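# Build a neat four-block magnet tower from the heap

## Task

Pick four magnet blocks out of the heap and place them one on another so they form a single tidy stack, then open the grippers so nothing is still held.

## Robot and tools

Robot: two arms, left_arm and right_arm, each with a two-finger gripper. Calibrated bases in the scene frame: left_arm at (+0.021, +0.315, 0) m, quat_wxyz (+1.000, 0, 0, +0.016); right_arm at (-0.030, -0.287, 0) m, quat_wxyz (+1.000, 0, 0, -0.014). A camera stand sits behind the arms. Loose objects may occasionally get a brief shove.

Frames: the scene frame has its origin at table-top height, midway between the nominal bases, +z up, +x out over the table, left_arm on the +y side (image left/right does not follow these names). Hand poses, velocities, targets and printed end_effector_position (m) and end_effector_quat_wxyz use each arm's own base frame. Offsets follow that arm's base axes, and rotations pivot about the Hand target's position. The gripper's fingers point along its +z and close along its y; end_effector_position is the point between the pads, just under 1 cm behind the tips. Printed poses can be wrong by a few cm, worse at long reach.

execute_actions(actions, cameras): actions is a list of actions; each action is a table of 1 to 15 rows, one per 1/30 s step, and a short table repeats its final row until step 15. Each row is one list of 14 numbers in [-1, 1] covering both arms: left_arm dx, dy, dz, rx, ry, rz, opening, then right_arm in the same order. The six pose numbers are offsets (not poses) from that arm's Hand target at the start of the action; every row counts from that same start, but the next action starts from the new Hand target, so repeating an offset keeps moving. Scale: 1.0 = 0.6 m or 180 degrees; rx, ry, rz form one rotation vector. A translation longer than 1.0 may be shortened. Opening is absolute: +1 fully open (about 87 mm), 0 about 31-49 mm, -0.5 about 8-21 mm, -1 closed. To leave an arm alone send six zeros, but still send its current opening (0 is a real command); zeros also re-request its Hand target. cameras: list of names, ["all"], or []; images come by default only with an empty actions list, which also reports scene number and task.

move(target, speed, blend, opening_speed, blocking, cameras): straight-line gripper paths. target is one 14-number row as above, or a list of up to 15 rows; every row is an offset from the same starting Hand targets, not from the previous row. speed: m/s, 0.002 to 2.9, default 0.25 (turns up to twice that in rad/s), one value or one per row. blend: m, corner rounding for lists; 0 stops at each point. opening_speed: scale units per second, at least 0.2. blocking=false returns after about 0.5 s while the move continues. Whole move is capped at 10 s. Paths ignore obstacles and the other arm; fast moves overshoot and hit harder; steer around an arm's own base, not near it, or the elbow may whip round. The result adds a move: line: done, off_target, moving, held or fault, plus limits=paced (pose clipped) or limits=held (steps withheld).

wait(seconds): 0 to 3600, sends nothing new; a running move continues. stop(): brakes the running move. zoom_image(camera, region): camera is cam_high, cam_low, cam_left_wrist or cam_right_wrist (from the newest images); region [x0, y0, x1, y1] pixels, origin top-left, at most 504 by 504. Full images are 896x504. finished_scene(scene): ends the current scene, given its number; irreversible, call nothing after it in that reply.

Results: Hand target is the last commanded pose after clipping (next offsets count from it); the gripper often rests short of it, so send the gap as an extra offset. Orientation commands are clipped to 40 degrees from the measured one per step; check tilt after moves and correct it. grip_measured is the finger motor reading on the command scale; Joint positions give the gripper as 0 (closed) to 1 (open). To grip, command about 0.04 below the grip_measured reading at first contact (up to 0.11 near the extremes). Joint velocities may say within noise. Joint torques are raw, offset and noisy; joints 1-3 wrap at ±28 N m. Tool commands shows current gripper commands. Step readings list intermediate positions for execute_actions only. Joint ranges (rad): waist -2.618 to 3.054, shoulder 0 to 3.142, elbow 0 to 3.142 (straight at 2.901), wrist pitch and yaw -1.571 to 1.571, wrist roll -2.094 to 2.094.

Avoid: dropping blocks or opening on a moving block, fast impacts with the table or stack, hard pressing (a blocked arm keeps pushing until commanded back past the gripper), anything leaving the table, grippers or wrist cameras meeting each other or closing on the other arm's fingers, strain on camera cables. Motors heat when holding load, stretched out or pushing: MOTOR HOT appears at 75 °C, a fault folds the arm at 90 °C, and at 100 °C it collapses. Any arm stop or FAULT line is costly.

Each tool is called after "Emit:" as name([rows], argument=value, ...), one row to a line, values as JSON.

## Session

Emit:
execute_actions(actions=[])

Emit:
zoom_image(camera="cam_high", region=[340, 120, 540, 320])

Nothing of this call was run. Scene 2 begins with your next reply.

Nothing of this call was run. Scene 2 begins with your next reply.

Emit:
execute_actions(actions=[])

Emit:
zoom_image(camera="cam_high", region=[340, 120, 540, 320])

Scene clock: 0.00 s.
left_arm: end_effector_position=(+0.3799, +0.0188, +0.0408) grip_measured=+1.000 end_effector_quat_wxyz=(+0.546, -0.072, +0.834, -0.014) | right_arm: end_effector_position=(+0.3705, -0.0433, +0.0485) grip_measured=+1.000 end_effector_quat_wxyz=(+0.572, +0.109, +0.810, -0.073)
Joint positions: left_arm=[0.063 1.543 0.398 0.731 0.003 -0.111 1] | right_arm=[-0.021 1.525 0.336 0.837 0.225 0.089 1]
Joint velocities: within noise
Joint torques (N m): no reading
Heat: left arm: 20 °C; right arm: 21 °C.
Hand target: left_arm +0.3823, +0.0190, +0.0448; +0.551, -0.072, +0.831, -0.014 | right_arm +0.3724, -0.0433, +0.0517; +0.575, +0.109, +0.808, -0.072
Tool commands: left_gripper/opening=+1.0 right_gripper/opening=+1.0

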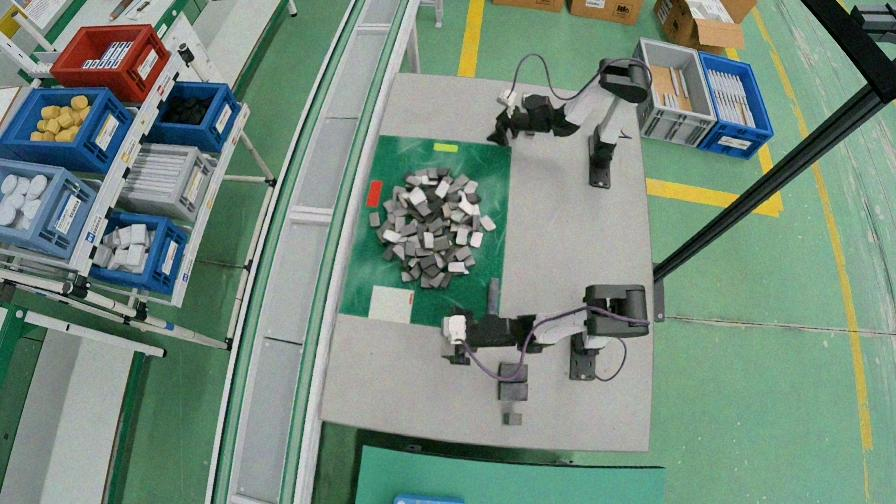

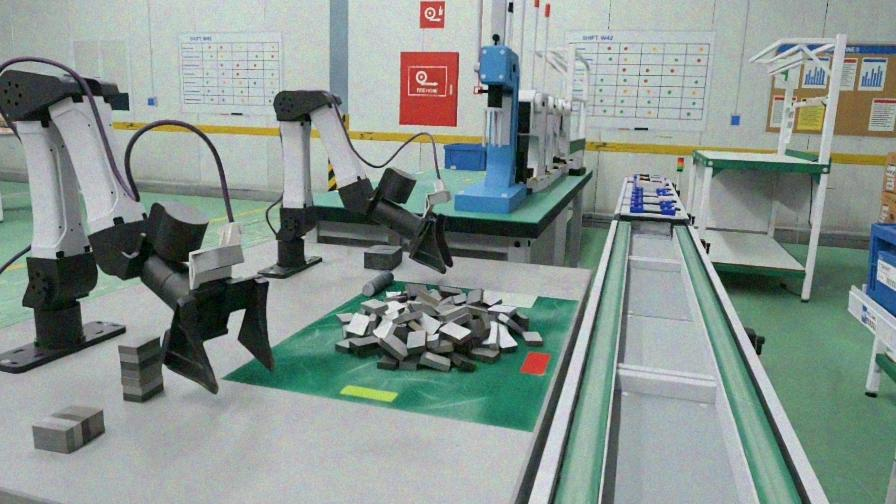

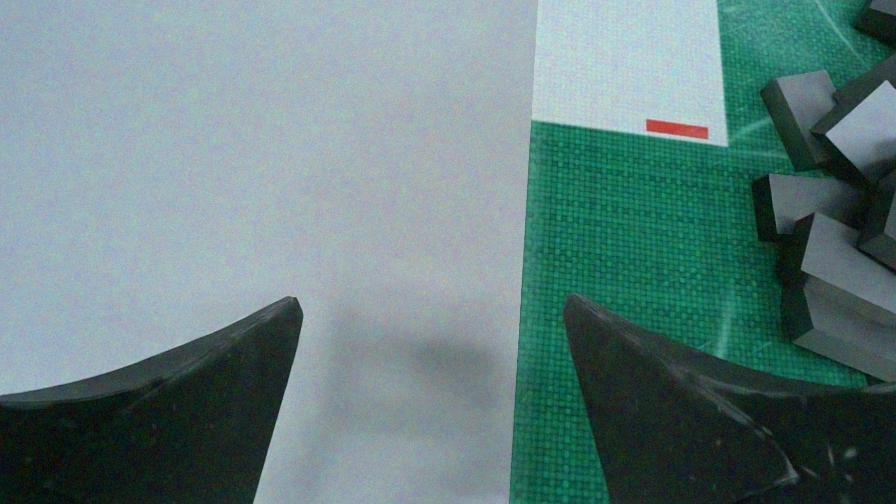

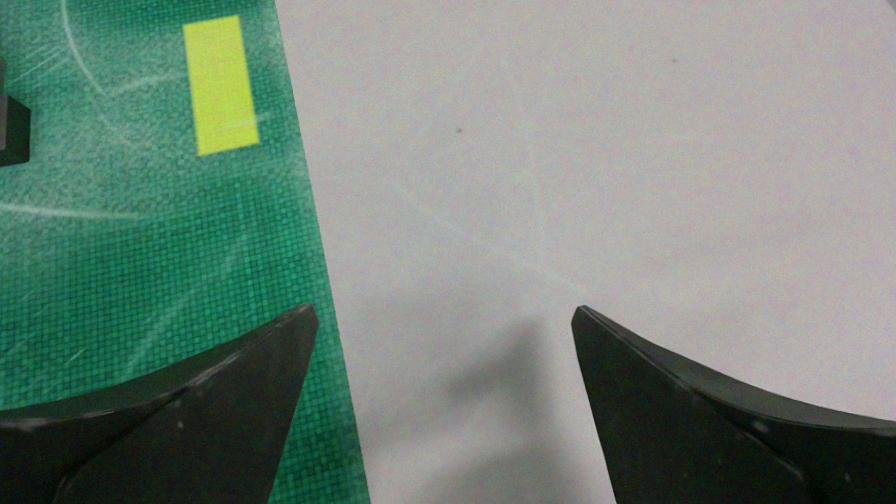

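Scaled by 2.520 from the camera's image (finer frame: 1280x720).

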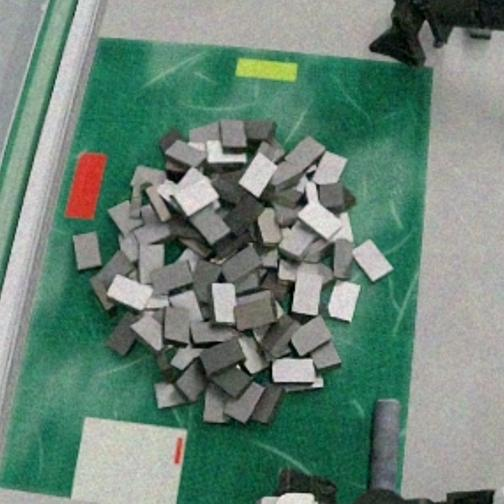

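Emit:
move(target=[0,0,0,0,0,0,1,0.013,0.422,0.322,0.0313,0.2586,0.0798,0.05], speed=0.5, cameras=["cam_right_wrist"])

Emit:
zoom_image(camera="cam_right_wrist", region=[100, 0, 600, 260])

Scene clock: 21.03 s.
left_arm: end_effector_position=(+0.3799, +0.0188, +0.0408) grip_measured=+1.000 end_effector_quat_wxyz=(+0.546, -0.072, +0.834, -0.014) | right_arm: end_effector_position=(+0.3794, +0.2102, +0.2464) grip_measured=+0.050 end_effector_quat_wxyz=(+0.239, -0.010, +0.971, +0.010)
Joint positions: left_arm=[0.063 1.543 0.398 0.731 0.003 -0.111 1] | right_arm=[0.553 2.137 2.544 -1.548 0.225 0.483 0.525]
Joint torques (N m): left_arm=[0.28 -5.61 6.83 2.69 0 -0.07] | right_arm=[-1.03 -9.52 8.02 0.73 0.1 0.27]
Heat: left arm: 23 °C; right arm: 23 °C.
Hand target: left_arm +0.3823, +0.0190, +0.0449; +0.551, -0.072, +0.831, -0.014 | right_arm +0.3803, +0.2099, +0.2450; +0.208, +0.000, +0.978, +0.000
Off the commanded pose: left_arm 0.005 m, 1 deg | right_arm 0.002 m, 4 deg.
joint sent to its limit (right arm) — joint 4 (wrist pitch), lower limit. The joint targets are off in orientation, not in position.
move: off_target (right_arm)

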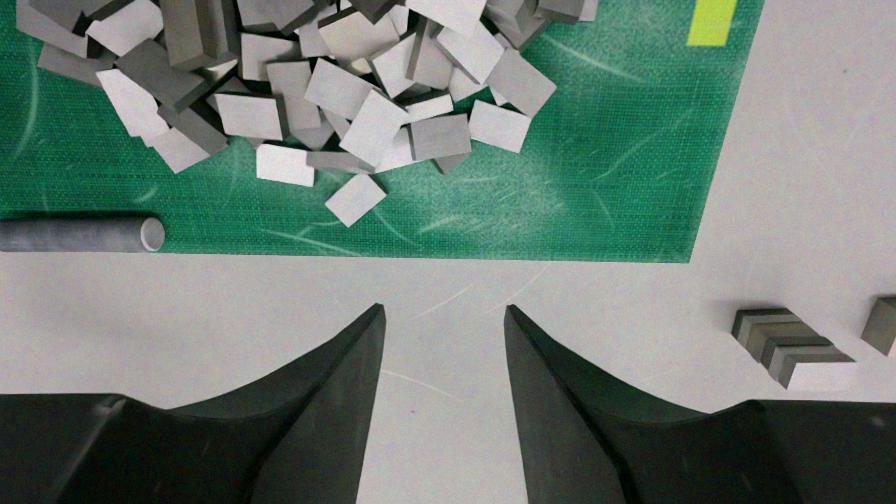

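Scaled by 1.008 from the camera's image (finer frame: 1280x720).

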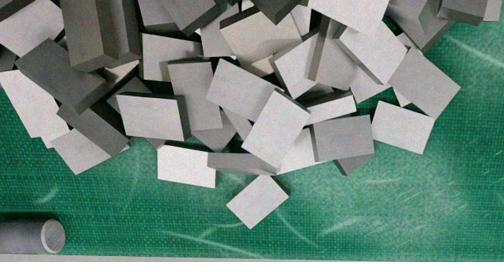

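Emit:
move(target=[0,0,0,0,0,0,1,-0.0505,0.1278,-0.2917,0.0082,0.0214,-0.2331,0.05], speed=0.4, cameras=["cam_right_wrist"])

Scene clock: 55.53 s.
left_arm: end_effector_position=(+0.3799, +0.0188, +0.0408) grip_measured=+1.000 end_effector_quat_wxyz=(+0.546, -0.072, +0.834, -0.014) | right_arm: end_effector_position=(+0.3468, +0.2831, +0.0756) grip_measured=+0.050 end_effector_quat_wxyz=(+0.157, +0.348, +0.922, -0.063)
Joint positions: left_arm=[0.063 1.543 0.398 0.731 0.003 -0.111 1] | right_arm=[0.727 2.28 2.099 -1.354 0.337 1.442 0.525]
Joint torques (N m): left_arm=[0.31 -5.61 6.82 2.68 -0.01 -0.08] | right_arm=[0.05 -11.1 6.43 0.37 0.42 0.27]
Heat: left arm: 26 °C; right arm: 26 °C.
Hand target: left_arm +0.3823, +0.0190, +0.0449; +0.551, -0.072, +0.831, -0.014 | right_arm +0.3499, +0.2865, +0.0700; +0.162, +0.353, +0.919, -0.062
Off the commanded pose: left_arm 0.005 m, 1 deg | right_arm 0.007 m, 1 deg.
move: done

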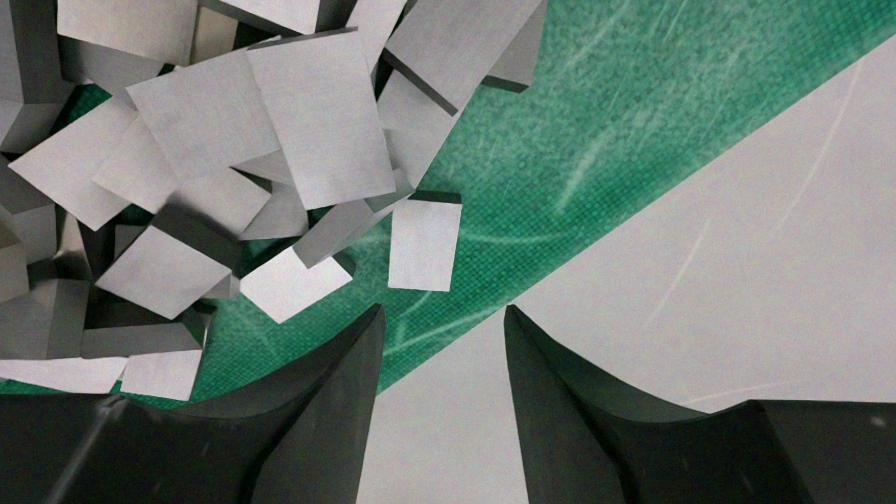

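Emit:
move(target=[0,0,0,0,0,0,1,0.0055,0.0175,-0.05,0,0,-0.026,0.05], speed=0.2, cameras=["cam_right_wrist"])

Scene clock: 70.53 s.
left_arm: end_effector_position=(+0.3799, +0.0188, +0.0408) grip_measured=+1.000 end_effector_quat_wxyz=(+0.546, -0.072, +0.834, -0.014) | right_arm: end_effector_position=(+0.3505, +0.2927, +0.0450) grip_measured=+0.050 end_effector_quat_wxyz=(+0.153, +0.385, +0.907, -0.071)
Joint positions: left_arm=[0.063 1.543 0.398 0.731 0.003 -0.111 1] | right_arm=[0.738 2.351 2.099 -1.321 0.34 1.542 0.525]
Joint torques (N m): left_arm=[0.29 -5.53 6.8 2.68 -0.02 -0.06] | right_arm=[0.28 -11.45 6.76 0.3 0.39 0.32]
Heat: left arm: 27 °C; right arm: 34 °C.
Hand target: left_arm +0.3823, +0.0190, +0.0449; +0.551, -0.072, +0.831, -0.014 | right_arm +0.3532, +0.2970, +0.0398; +0.160, +0.390, +0.904, -0.069
Off the commanded pose: left_arm 0.005 m, 1 deg | right_arm 0.007 m, 1 deg.
move: done

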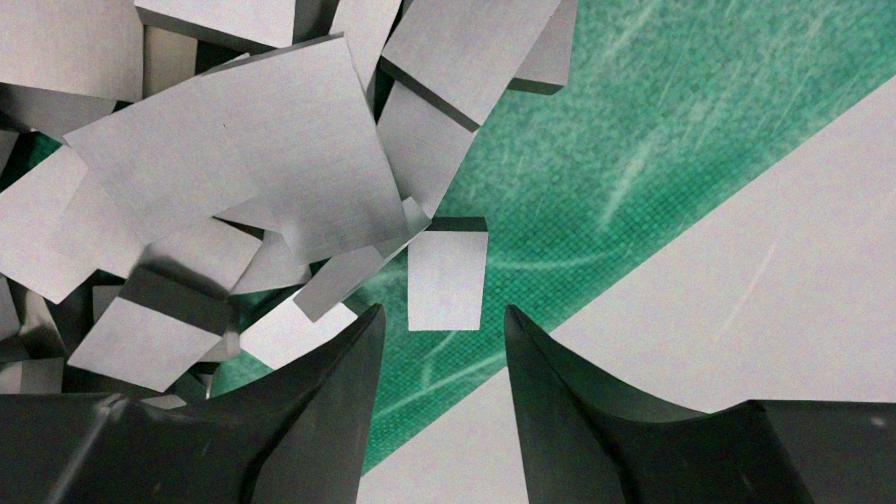

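Emit:
move([
  [0,0,0,0,0,0,1,-0.0035,0.0035,-0.043,0,0,0,0.05],
  [0,0,0,0,0,0,1,-0.0035,0.0035,-0.043,0,0,0,-0.35],
], speed=0.15, opening_speed=2, cameras=["cam_right_wrist"])

Scene clock: 77.97 s.
left_arm: end_effector_position=(+0.3799, +0.0188, +0.0408) grip_measured=+1.000 end_effector_quat_wxyz=(+0.546, -0.072, +0.834, -0.014) | right_arm: end_effector_position=(+0.3510, +0.2967, +0.0245) grip_measured=-0.196 end_effector_quat_wxyz=(+0.157, +0.387, +0.906, -0.066)
Joint positions: left_arm=[0.063 1.543 0.398 0.731 0.003 -0.111 1] | right_arm=[0.745 2.357 2.029 -1.235 0.342 1.55 0.402]
Joint torques (N m): left_arm=[0.31 -5.61 6.78 2.68 -0.02 -0.05] | right_arm=[0.27 -11.3 5.16 0.37 0.37 0.28]
Heat: left arm: 27 °C; right arm: 34 °C.
Hand target: left_arm +0.3823, +0.0190, +0.0449; +0.551, -0.072, +0.831, -0.014 | right_arm +0.3510, +0.2991, +0.0141; +0.159, +0.390, +0.904, -0.069
Off the commanded pose: left_arm 0.005 m, 1 deg | right_arm 0.011 m, 1 deg.
move: off_target (right_arm); target 2's new opening was sent with right_arm's hand 0.011 m and 1 deg from that target

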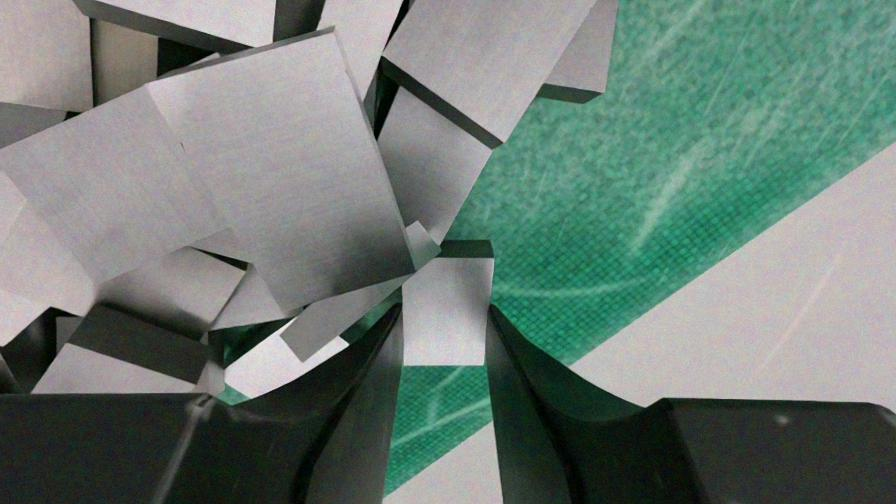

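Emit:
move([
  [0,0,0,0,0,0,1,0,0,0.12,0,0,0,-0.33],
  [0,0,0,0,0,0,1,-0.16,-0.1818,0.12,0,0,0.2594,-0.33],
  [0,0,0,0,0,0,1,-0.16,-0.1818,0.025,0,0,0.2594,-0.33],
], blend=[0.04,0.02,0], speed=[0.25,0.35,0.15], cameras=["cam_right_wrist"])

Scene clock: 91.23 s.
left_arm: end_effector_position=(+0.3799, +0.0188, +0.0408) grip_measured=+1.000 end_effector_quat_wxyz=(+0.546, -0.072, +0.834, -0.014) | right_arm: end_effector_position=(+0.2537, +0.1913, +0.0344) grip_measured=-0.196 end_effector_quat_wxyz=(+0.177, +0.003, +0.984, -0.002)
Joint positions: left_arm=[0.063 1.543 0.398 0.731 0.003 -0.111 1] | right_arm=[0.692 1.668 1.056 -0.683 0.227 0.666 0.402]
Joint torques (N m): left_arm=[0.29 -5.61 6.72 2.67 0 -0.06] | right_arm=[-1.2 -6.61 5.56 0.81 0.13 0.02]
Heat: left arm: 28 °C; right arm: 36 °C.
Hand target: left_arm +0.3823, +0.0190, +0.0449; +0.551, -0.072, +0.831, -0.014 | right_arm +0.2552, +0.1900, +0.0292; +0.174, +0.000, +0.985, +0.000
Off the commanded pose: left_arm 0.005 m, 1 deg | right_arm 0.006 m, 1 deg.
move: done; blend cut to 0.0359 m at target 1

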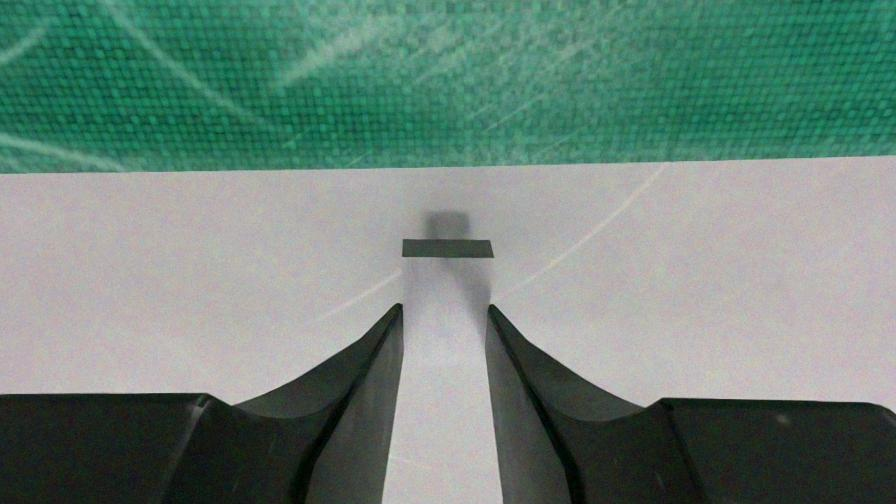

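Emit:
move(target=[0,0,0,0,0,0,1,0,0,-0.027,0,0,0,-0.33], speed=0.06, cameras=["cam_right_wrist"])

Scene clock: 98.13 s.
left_arm: end_effector_position=(+0.3799, +0.0188, +0.0408) grip_measured=+1.000 end_effector_quat_wxyz=(+0.546, -0.072, +0.834, -0.014) | right_arm: end_effector_position=(+0.2513, +0.1893, +0.0205) grip_measured=-0.196 end_effector_quat_wxyz=(+0.172, +0.002, +0.985, -0.005)
Joint positions: left_arm=[0.063 1.543 0.398 0.731 0.003 -0.111 1] | right_arm=[0.692 1.688 1.02 -0.639 0.227 0.665 0.402]
Joint torques (N m): left_arm=[0.29 -5.61 6.74 2.7 -0.02 -0.06] | right_arm=[-1.17 -6.2 4.94 1.06 0.13 0.07]
Heat: left arm: 28 °C; right arm: 35 °C.
Hand target: left_arm +0.3823, +0.0190, +0.0449; +0.551, -0.072, +0.831, -0.014 | right_arm +0.2551, +0.1899, +0.0128; +0.174, +0.000, +0.985, +0.000
Off the commanded pose: left_arm 0.005 m, 1 deg | right_arm 0.009 m, 1 deg.
move: done

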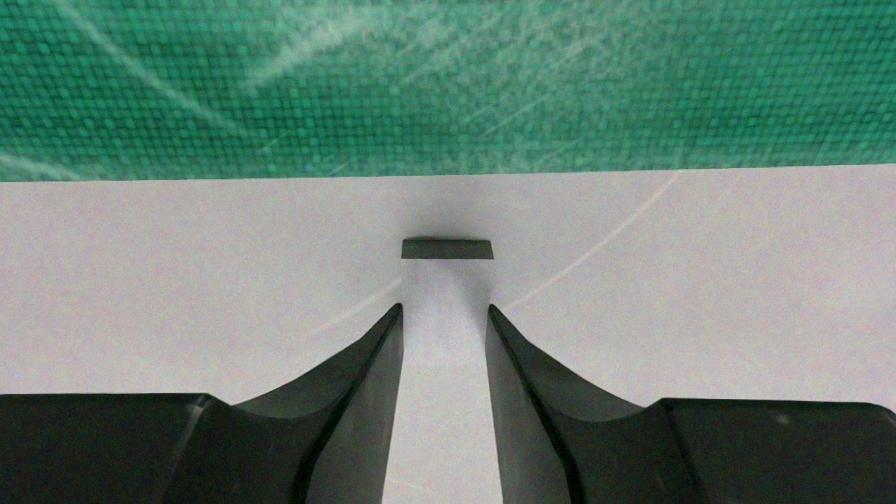

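Emit:
move([
  [0,0,0,0,0,0,1,0,0,0,0,0,0,0.1],
  [0,0,0,0,0,0,1,0,0,0.1,0,0,0,0.1],
  [0,0,0,0,0,0,1,0.208,0.04,0.387,0,-0.02,0,0.1],
], blend=[0,0.03,0], speed=[0.1,0.15,0.45], opening_speed=2, cameras=["cam_right_wrist"])

Emit:
zoom_image(camera="cam_right_wrist", region=[230, 40, 580, 240])

Scene clock: 109.30 s.
left_arm: end_effector_position=(+0.3799, +0.0188, +0.0408) grip_measured=+1.000 end_effector_quat_wxyz=(+0.546, -0.072, +0.834, -0.014) | right_arm: end_effector_position=(+0.3799, +0.2147, +0.2456) grip_measured=+0.100 end_effector_quat_wxyz=(+0.238, +0.005, +0.971, +0.016)
Joint positions: left_arm=[0.063 1.543 0.398 0.731 0.003 -0.111 1] | right_arm=[0.557 2.145 2.554 -1.548 0.222 0.519 0.55]
Joint torques (N m): left_arm=[0.27 -5.57 6.75 2.68 -0.02 -0.06] | right_arm=[-0.65 -9.58 8.01 0.8 0.09 -0.01]
Heat: left arm: 29 °C; right arm: 32 °C.
Hand target: left_arm +0.3823, +0.0190, +0.0449; +0.551, -0.072, +0.831, -0.014 | right_arm +0.3799, +0.2140, +0.2450; +0.205, +0.000, +0.979, +0.000
Off the commanded pose: left_arm 0.005 m, 1 deg | right_arm 0.001 m, 4 deg.
joint sent to its limit (right arm) — joint 4 (wrist pitch), lower limit. The joint targets are off in orientation, not in position.
move: off_target (right_arm); blend cut to 0.0299 m at target 2

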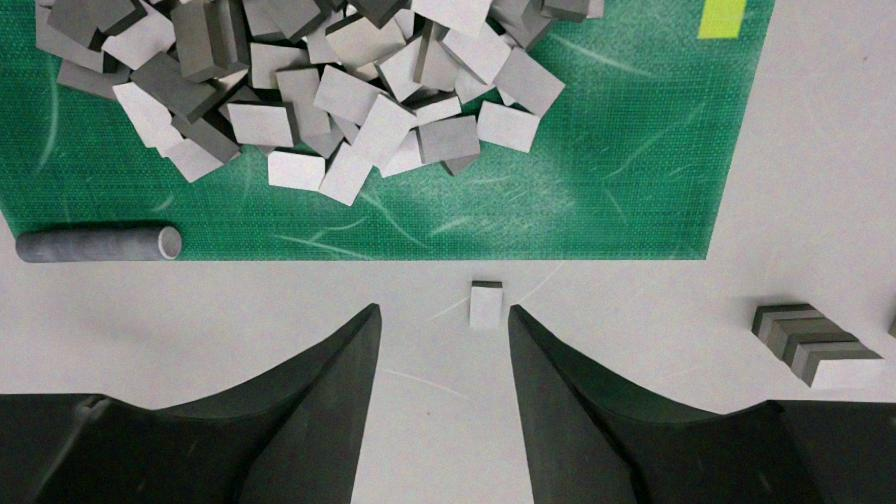

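Scaled by 1.440 from the camera's image (finer frame: 1280x720).

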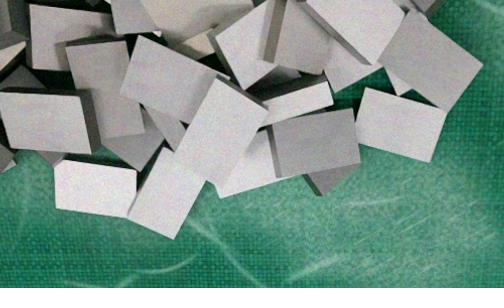

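Emit:
move(target=[0,0,0,0,0,0,1,0.0497,-0.0587,-0.3,-0.0141,0.017,0.4388,0.0], speed=0.4, cameras=["cam_right_wrist"])

Scene clock: 149.73 s.
left_arm: end_effector_position=(+0.3799, +0.0188, +0.0408) grip_measured=+1.000 end_effector_quat_wxyz=(+0.546, -0.072, +0.834, -0.014) | right_arm: end_effector_position=(+0.4087, +0.1801, +0.0712) grip_measured=+0.000 end_effector_quat_wxyz=(+0.139, -0.623, +0.762, +0.104)
Joint positions: left_arm=[0.063 1.543 0.398 0.731 0.003 -0.111 1] | right_arm=[0.379 2.155 1.871 -1.079 -0.282 -0.962 0.5]
Joint torques (N m): left_arm=[0.28 -5.61 6.8 2.66 0 -0.07] | right_arm=[-0.94 -10.55 6.95 0.5 -0.24 0.01]
Heat: left arm: 31 °C; right arm: 38 °C.
Hand target: left_arm +0.3823, +0.0190, +0.0449; +0.551, -0.072, +0.831, -0.014 | right_arm +0.4097, +0.1789, +0.0650; +0.134, -0.627, +0.760, +0.110
Off the commanded pose: left_arm 0.005 m, 1 deg | right_arm 0.006 m, 1 deg.
move: done

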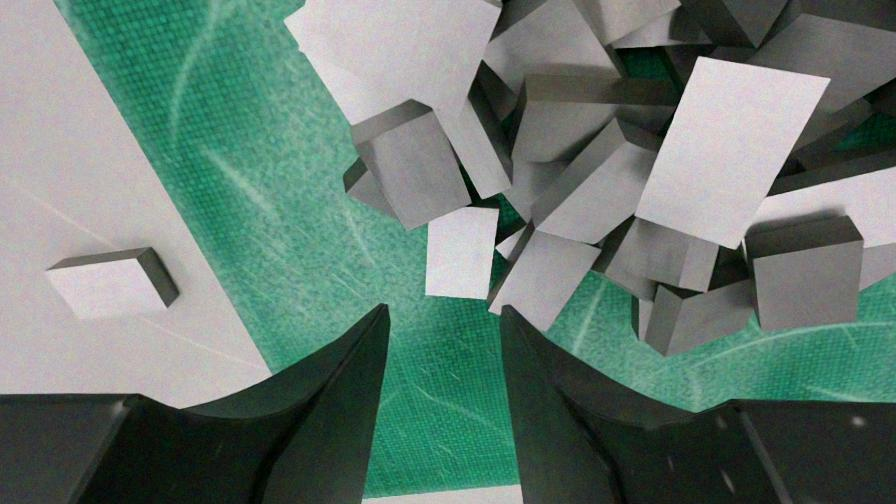

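Emit:
move(target=[0,0,0,0,0,0,1,0.0065,-0.006,-0.045,0,0,-0.02,-0.08], speed=0.2, cameras=["cam_right_wrist"])

Scene clock: 169.77 s.
left_arm: end_effector_position=(+0.3799, +0.0188, +0.0408) grip_measured=+1.000 end_effector_quat_wxyz=(+0.546, -0.072, +0.834, -0.014) | right_arm: end_effector_position=(+0.4124, +0.1775, +0.0457) grip_measured=-0.080 end_effector_quat_wxyz=(+0.140, -0.611, +0.772, +0.105)
Joint positions: left_arm=[0.063 1.543 0.398 0.731 0.003 -0.111 1] | right_arm=[0.37 2.173 1.797 -0.982 -0.282 -0.938 0.46]
Joint torques (N m): left_arm=[0.29 -5.6 6.79 2.69 -0.02 -0.06] | right_arm=[-0.91 -10.7 5.89 0.68 -0.16 0.26]
Heat: left arm: 32 °C; right arm: 37 °C.
Hand target: left_arm +0.3823, +0.0190, +0.0449; +0.551, -0.072, +0.831, -0.014 | right_arm +0.4136, +0.1751, +0.0380; +0.137, -0.602, +0.779, +0.106
Off the commanded pose: left_arm 0.005 m, 1 deg | right_arm 0.008 m, 1 deg.
move: done

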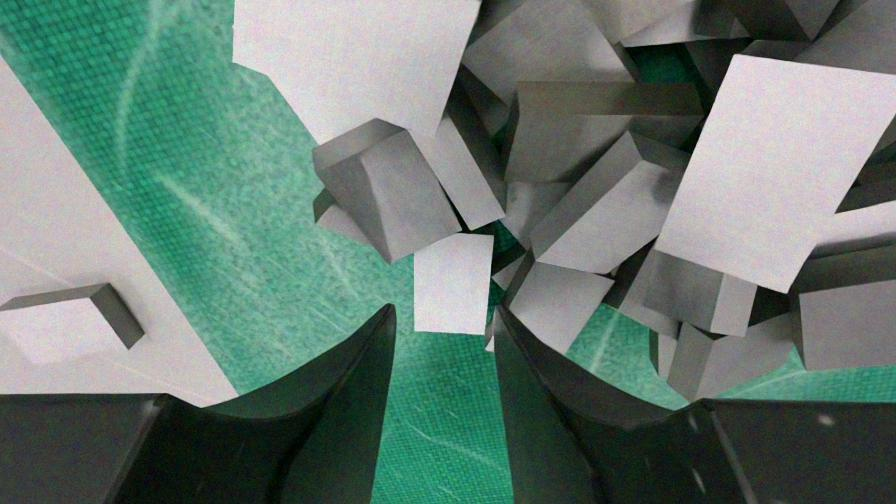

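Emit:
move([
  [0,0,0,0,0,0,1,0.005,-0.001,-0.037,0,0,0,-0.08],
  [0,0,0,0,0,0,1,0.005,-0.001,-0.037,0,0,0,-0.35],
], speed=0.12, opening_speed=2, cameras=["cam_right_wrist"])

Scene clock: 180.27 s.
left_arm: end_effector_position=(+0.3799, +0.0188, +0.0408) grip_measured=+1.000 end_effector_quat_wxyz=(+0.546, -0.072, +0.834, -0.014) | right_arm: end_effector_position=(+0.4126, +0.1761, +0.0263) grip_measured=-0.199 end_effector_quat_wxyz=(+0.137, -0.608, +0.775, +0.106)
Joint positions: left_arm=[0.063 1.543 0.398 0.731 0.003 -0.111 1] | right_arm=[0.366 2.193 1.754 -0.926 -0.282 -0.936 0.4]
Joint torques (N m): left_arm=[0.29 -5.61 6.8 2.68 -0.03 -0.07] | right_arm=[-0.91 -10.22 5.79 0.81 -0.18 0.22]
Heat: left arm: 32 °C; right arm: 40 °C.
Hand target: left_arm +0.3823, +0.0190, +0.0449; +0.551, -0.072, +0.831, -0.014 | right_arm +0.4166, +0.1747, +0.0159; +0.137, -0.602, +0.779, +0.106
Off the commanded pose: left_arm 0.005 m, 1 deg | right_arm 0.011 m, 1 deg.
move: off_target (right_arm); target 2's new opening was sent with right_arm's hand 0.012 m and 1 deg from that target

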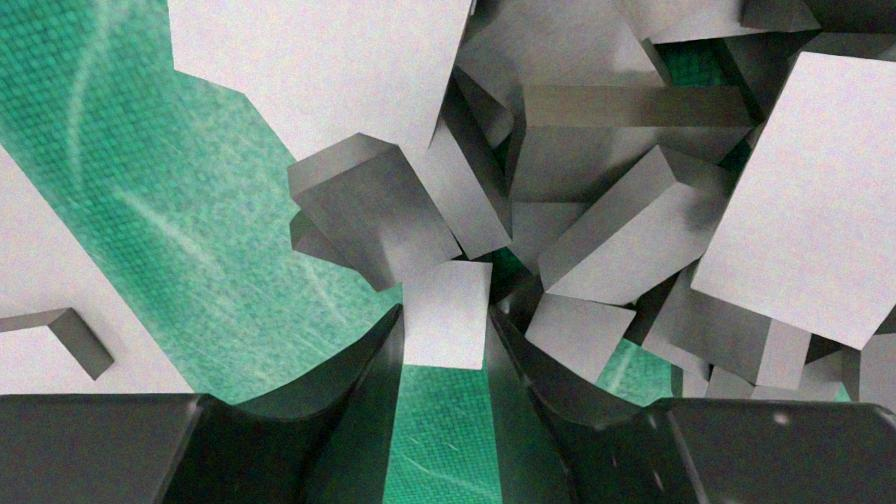

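Emit:
move([
  [0,0,0,0,0,0,1,0,0,0.133,0,0,0,-0.33],
  [0,0,0,0,0,0,1,-0.2693,0.0247,0.133,0,0,-0.411,-0.33],
  [0,0,0,0,0,0,1,-0.2693,0.0247,0.055,0,0,-0.411,-0.33],
], blend=[0.04,0.02,0], speed=[0.25,0.35,0.15], cameras=["cam_right_wrist"])

Emit:
zoom_image(camera="cam_right_wrist", region=[360, 180, 540, 380])

Scene clock: 196.03 s.
left_arm: end_effector_position=(+0.3799, +0.0188, +0.0408) grip_measured=+1.000 end_effector_quat_wxyz=(+0.546, -0.072, +0.834, -0.014) | right_arm: end_effector_position=(+0.2541, +0.1878, +0.0527) grip_measured=-0.199 end_effector_quat_wxyz=(+0.169, -0.018, +0.985, +0.003)
Joint positions: left_arm=[0.063 1.543 0.398 0.731 0.003 -0.111 1] | right_arm=[0.672 1.642 1.105 -0.757 0.199 0.609 0.4]
Joint torques (N m): left_arm=[0.25 -5.61 6.76 2.7 -0.03 -0.08] | right_arm=[0.29 -6.82 5.72 0.85 0.31 0.31]
Heat: left arm: 33 °C; right arm: 39 °C.
Hand target: left_arm +0.3823, +0.0190, +0.0449; +0.551, -0.072, +0.831, -0.014 | right_arm +0.2550, +0.1894, +0.0488; +0.173, -0.012, +0.985, +0.002
Off the commanded pose: left_arm 0.005 m, 1 deg | right_arm 0.004 m, 1 deg.
move: done; blend cut to 0.0398 m at target 1

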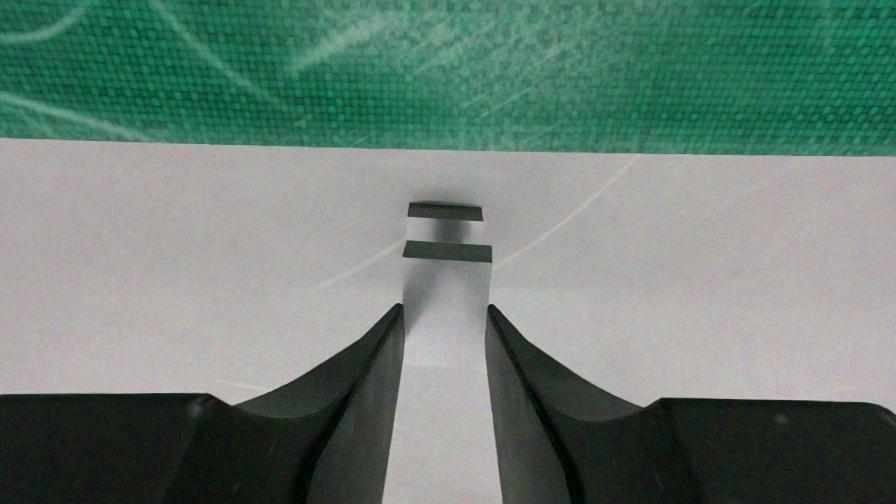

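Scaled by 2.520 from the camera's image (finer frame: 1280x720).

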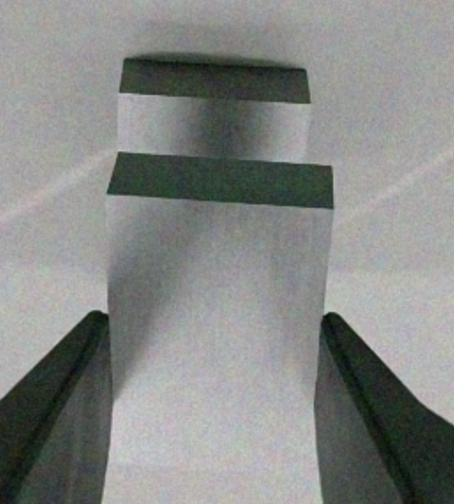

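Emit:
move(target=[0,0,0,0,0,0,1,0.0,0.005,-0.026,0,0,0.004,-0.33], speed=0.08, cameras=["cam_right_wrist"])

Emit:
zoom_image(camera="cam_right_wrist", region=[360, 180, 540, 380])

Scene clock: 206.23 s.
left_arm: end_effector_position=(+0.3799, +0.0188, +0.0408) grip_measured=+1.000 end_effector_quat_wxyz=(+0.546, -0.072, +0.834, -0.014) | right_arm: end_effector_position=(+0.2539, +0.1902, +0.0369) grip_measured=-0.199 end_effector_quat_wxyz=(+0.169, -0.021, +0.985, +0.004)
Joint positions: left_arm=[0.063 1.543 0.398 0.731 0.003 -0.111 1] | right_arm=[0.679 1.667 1.066 -0.693 0.199 0.609 0.4]
Joint torques (N m): left_arm=[0.28 -5.59 6.76 2.67 -0.02 -0.1] | right_arm=[0.34 -6.72 5.86 0.83 0.29 0.22]
Heat: left arm: 33 °C; right arm: 37 °C.
Hand target: left_arm +0.3823, +0.0190, +0.0449; +0.551, -0.072, +0.831, -0.014 | right_arm +0.2551, +0.1924, +0.0332; +0.173, -0.018, +0.985, +0.003
Off the commanded pose: left_arm 0.005 m, 1 deg | right_arm 0.004 m, 1 deg.
move: done

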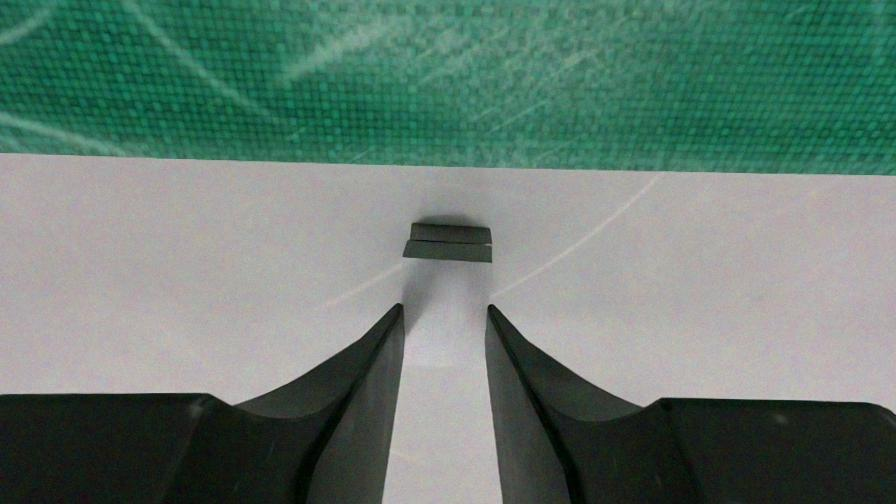

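Scaled by 2.520 from the camera's image (finer frame: 1280x720).

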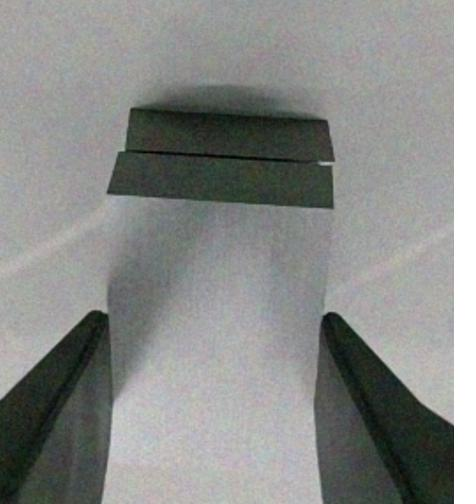

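Emit:
move(target=[0,0,0,0,0,0,1,-0.0015,-0.001,-0.011,0,0,0,-0.33], speed=0.05, cameras=["cam_low"])

Emit:
zoom_image(camera="cam_low", region=[200, 250, 320, 350])

Scene clock: 212.17 s.
left_arm: end_effector_position=(+0.3799, +0.0188, +0.0408) grip_measured=+1.000 end_effector_quat_wxyz=(+0.546, -0.072, +0.834, -0.014) | right_arm: end_effector_position=(+0.2543, +0.1905, +0.0343) grip_measured=-0.199 end_effector_quat_wxyz=(+0.171, -0.020, +0.985, +0.006)
Joint positions: left_arm=[0.063 1.543 0.398 0.731 0.003 -0.111 1] | right_arm=[0.679 1.667 1.054 -0.675 0.199 0.609 0.4]
Joint torques (N m): left_arm=[0.28 -5.6 6.72 2.68 -0.01 -0.06] | right_arm=[0.34 -6.22 4.9 0.94 0.3 0.23]
Heat: left arm: 33 °C; right arm: 35 °C.
Hand target: left_arm +0.3823, +0.0190, +0.0449; +0.551, -0.072, +0.831, -0.014 | right_arm +0.2542, +0.1919, +0.0266; +0.173, -0.018, +0.985, +0.003
Off the commanded pose: left_arm 0.005 m, 1 deg | right_arm 0.008 m, 0 deg.
move: done

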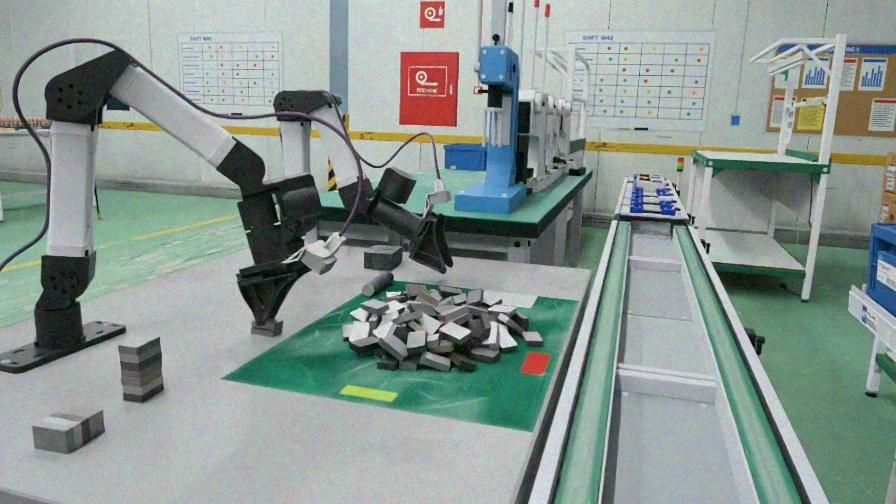

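Scaled by 4.200 from the camera's image (finer frame: 1280x720).

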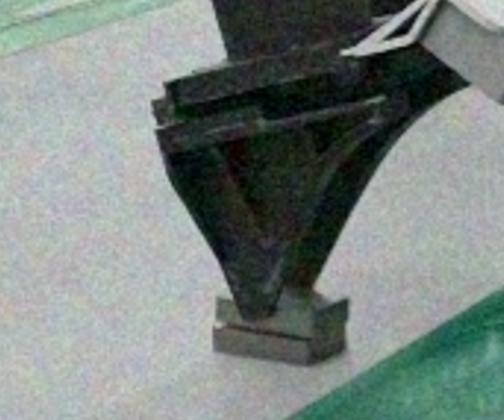

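Emit:
move([
  [0,0,0,0,0,0,1,0,0,0,0,0,0,0.1],
  [0,0,0,0,0,0,1,0,0,0.1,0,0,0,0.1],
  [0,0,0,0,0,0,1,0.21,0.037,0.364,0,-0.02,-0.011,0.1],
], blend=[0,0.03,0], speed=[0.1,0.15,0.45], opening_speed=2, cameras=["cam_right_wrist"])

Emit:
zoom_image(camera="cam_right_wrist", region=[230, 40, 580, 240])

Scene clock: 225.90 s.
left_arm: end_effector_position=(+0.3799, +0.0188, +0.0407) grip_measured=+1.000 end_effector_quat_wxyz=(+0.546, -0.072, +0.834, -0.014) | right_arm: end_effector_position=(+0.3784, +0.2176, +0.2455) grip_measured=+0.100 end_effector_quat_wxyz=(+0.234, +0.002, +0.972, +0.024)
Joint positions: left_arm=[0.063 1.543 0.398 0.73 0.003 -0.111 1] | right_arm=[0.556 2.146 2.555 -1.548 0.202 0.516 0.55]
Joint torques (N m): left_arm=[0.28 -5.64 6.82 2.69 -0.01 -0.08] | right_arm=[-0.68 -9.58 8.03 0.77 0.28 0]
Heat: left arm: 34 °C; right arm: 34 °C.
Hand target: left_arm +0.3823, +0.0190, +0.0448; +0.551, -0.072, +0.831, -0.014 | right_arm +0.3802, +0.2142, +0.2450; +0.204, -0.002, +0.979, -0.001
Off the commanded pose: left_arm 0.005 m, 1 deg | right_arm 0.004 m, 5 deg.
joint sent to its limit (right arm) — joint 4 (wrist pitch), lower limit. The joint targets are off in orientation, not in position.
move: off_target (right_arm); blend cut to 0.0299 m at target 2

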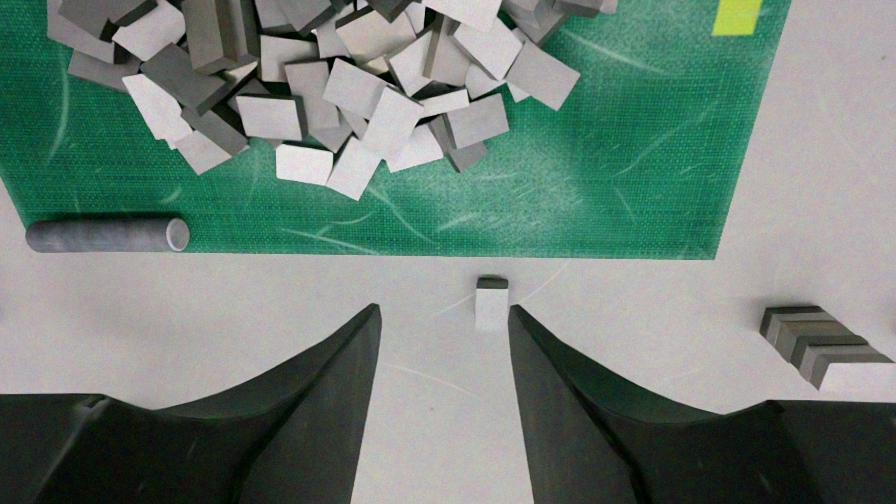

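Scaled by 1.440 from the camera's image (finer frame: 1280x720).

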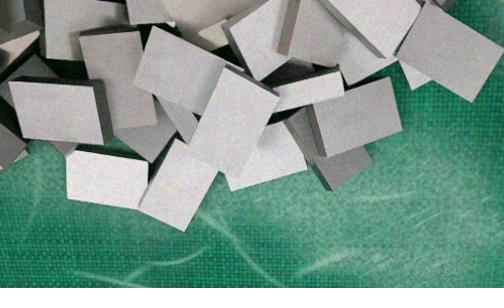

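Emit:
move(target=[0,0,0,0,0,0,1,0.0563,0.0888,-0.2333,0.005,0.0192,-0.161,0.05], speed=0.35, cameras=["cam_right_wrist"])

Scene clock: 280.67 s.
left_arm: end_effector_position=(+0.3799, +0.0188, +0.0407) grip_measured=+1.000 end_effector_quat_wxyz=(+0.546, -0.072, +0.834, -0.014) | right_arm: end_effector_position=(+0.4145, +0.2655, +0.1088) grip_measured=+0.050 end_effector_quat_wxyz=(+0.170, +0.241, +0.955, -0.037)
Joint positions: left_arm=[0.063 1.543 0.398 0.73 0.003 -0.111 1] | right_arm=[0.606 2.506 2.633 -1.524 0.305 1.074 0.525]
Joint torques (N m): left_arm=[0.29 -5.6 6.76 2.67 -0.02 -0.07] | right_arm=[0.27 -11.73 8.54 0.35 0.36 0.29]
Heat: left arm: 35 °C; right arm: 42 °C.
Hand target: left_arm +0.3823, +0.0190, +0.0448; +0.551, -0.072, +0.831, -0.014 | right_arm +0.4138, +0.2674, +0.1050; +0.168, +0.245, +0.954, -0.044
Off the commanded pose: left_arm 0.005 m, 1 deg | right_arm 0.004 m, 1 deg.
move: done

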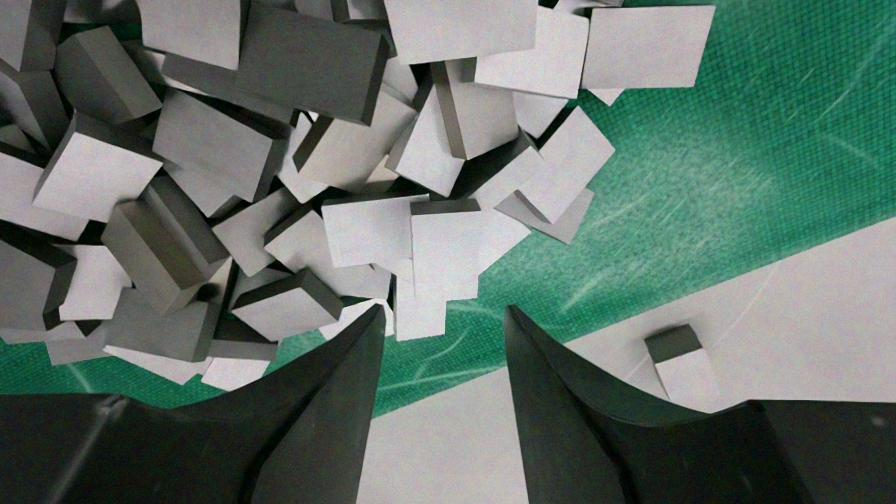

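Emit:
zoom_image(camera="cam_right_wrist", region=[310, 180, 550, 350])

Scaled by 2.100 from the camera's image (finer frame: 1280x720).

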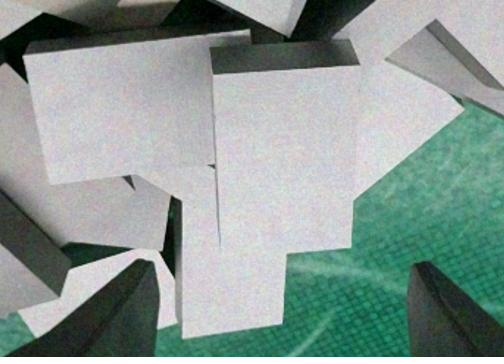

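Emit:
move([
  [0,0,0,0,0,0,1,0,0.002,-0.064,0,0,0,0.0],
  [0,0,0,0,0,0,1,0,0.002,-0.064,0,0,0,-0.35],
], speed=0.12, opening_speed=2, cameras=["cam_right_wrist"])

Scene clock: 302.23 s.
left_arm: end_effector_position=(+0.3799, +0.0188, +0.0407) grip_measured=+1.000 end_effector_quat_wxyz=(+0.546, -0.072, +0.834, -0.014) | right_arm: end_effector_position=(+0.4042, +0.2598, +0.0477) grip_measured=-0.348 end_effector_quat_wxyz=(+0.139, +0.237, +0.959, -0.074)
Joint positions: left_arm=[0.063 1.543 0.398 0.73 0.003 -0.111 1] | right_arm=[0.609 2.492 2.362 -1.366 0.308 1.082 0.326]
Joint torques (N m): left_arm=[0.31 -5.57 6.84 2.67 -0.02 -0.07] | right_arm=[0.13 -17.21 5.71 0.71 0.34 0.24]
Heat: left arm: 36 °C; right arm: 46 °C.
Hand target: left_arm +0.3823, +0.0190, +0.0448; +0.551, -0.072, +0.831, -0.014 | right_arm +0.4138, +0.2686, +0.0667; +0.168, +0.245, +0.954, -0.044
Off the commanded pose: left_arm 0.005 m, 1 deg | right_arm 0.023 m, 5 deg.
move: off_target (right_arm); target 2's new opening was sent with right_arm's hand 0.020 m and 4 deg from that target

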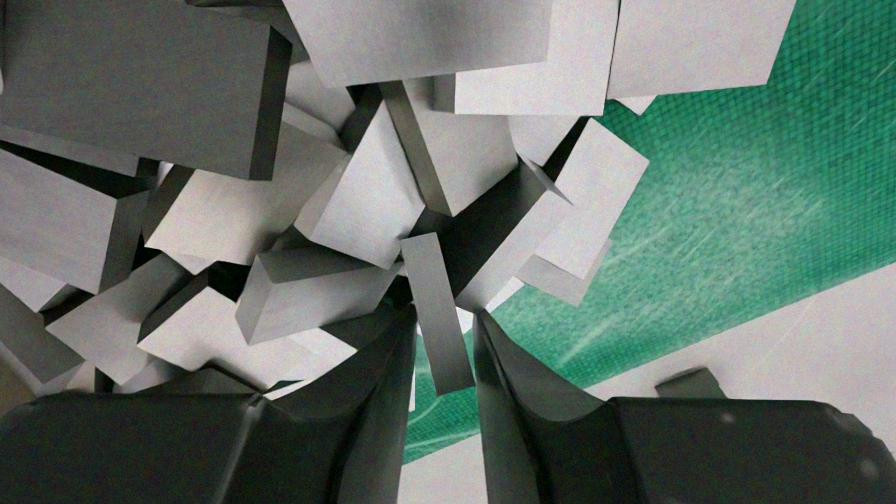

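Emit:
move([
  [0,0,0,0,0,0,1,0,0,0,0,0,0,0.05],
  [0,0,0,0,0,0,1,0,0,0.07,0,0,0,0.05],
], speed=0.15, opening_speed=1.5, cameras=["cam_right_wrist"])

Emit:
zoom_image(camera="cam_right_wrist", region=[230, 120, 650, 360])

Scene clock: 313.27 s.
left_arm: end_effector_position=(+0.3799, +0.0188, +0.0407) grip_measured=+1.000 end_effector_quat_wxyz=(+0.546, -0.072, +0.834, -0.014) | right_arm: end_effector_position=(+0.4147, +0.2667, +0.1107) grip_measured=+0.050 end_effector_quat_wxyz=(+0.172, +0.244, +0.954, -0.038)
Joint positions: left_arm=[0.063 1.543 0.398 0.73 0.003 -0.111 1] | right_arm=[0.609 2.524 2.676 -1.549 0.31 1.082 0.525]
Joint torques (N m): left_arm=[0.31 -5.6 6.76 2.69 -0.01 -0.07] | right_arm=[0.16 -12.12 8.55 0.3 0.32 0.21]
Heat: left arm: 36 °C; right arm: 56 °C.
Hand target: left_arm +0.3823, +0.0190, +0.0448; +0.551, -0.072, +0.831, -0.014 | right_arm +0.4139, +0.2686, +0.1087; +0.168, +0.245, +0.954, -0.044
Off the commanded pose: left_arm 0.005 m, 1 deg | right_arm 0.003 m, 1 deg.
joint sent to its limit (right arm) — joint 4 (wrist pitch), lower limit. The joint targets still meet the commanded pose.
move: done

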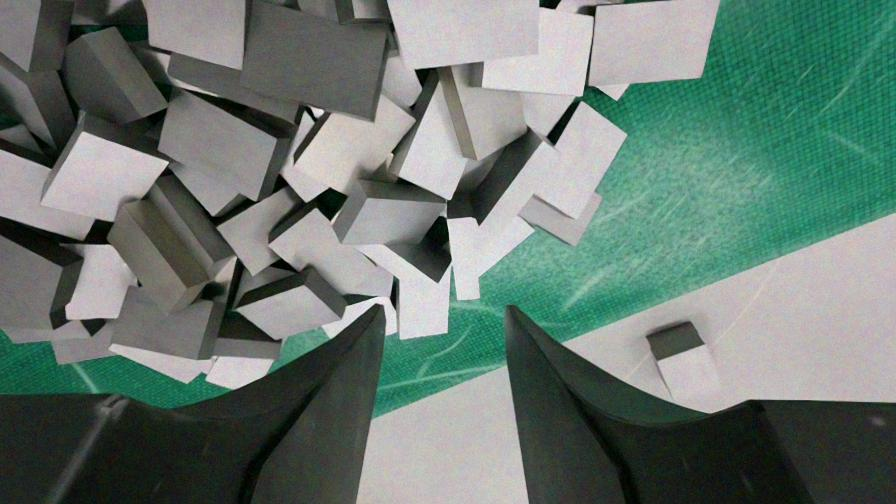

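Scaled by 1.200 from the camera's image (finer frame: 1280x720).

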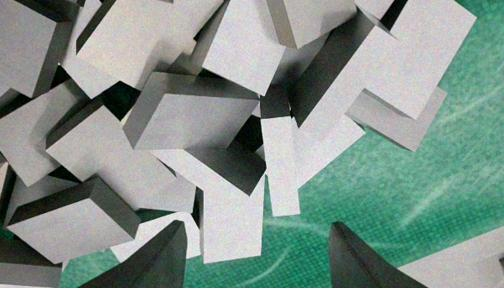

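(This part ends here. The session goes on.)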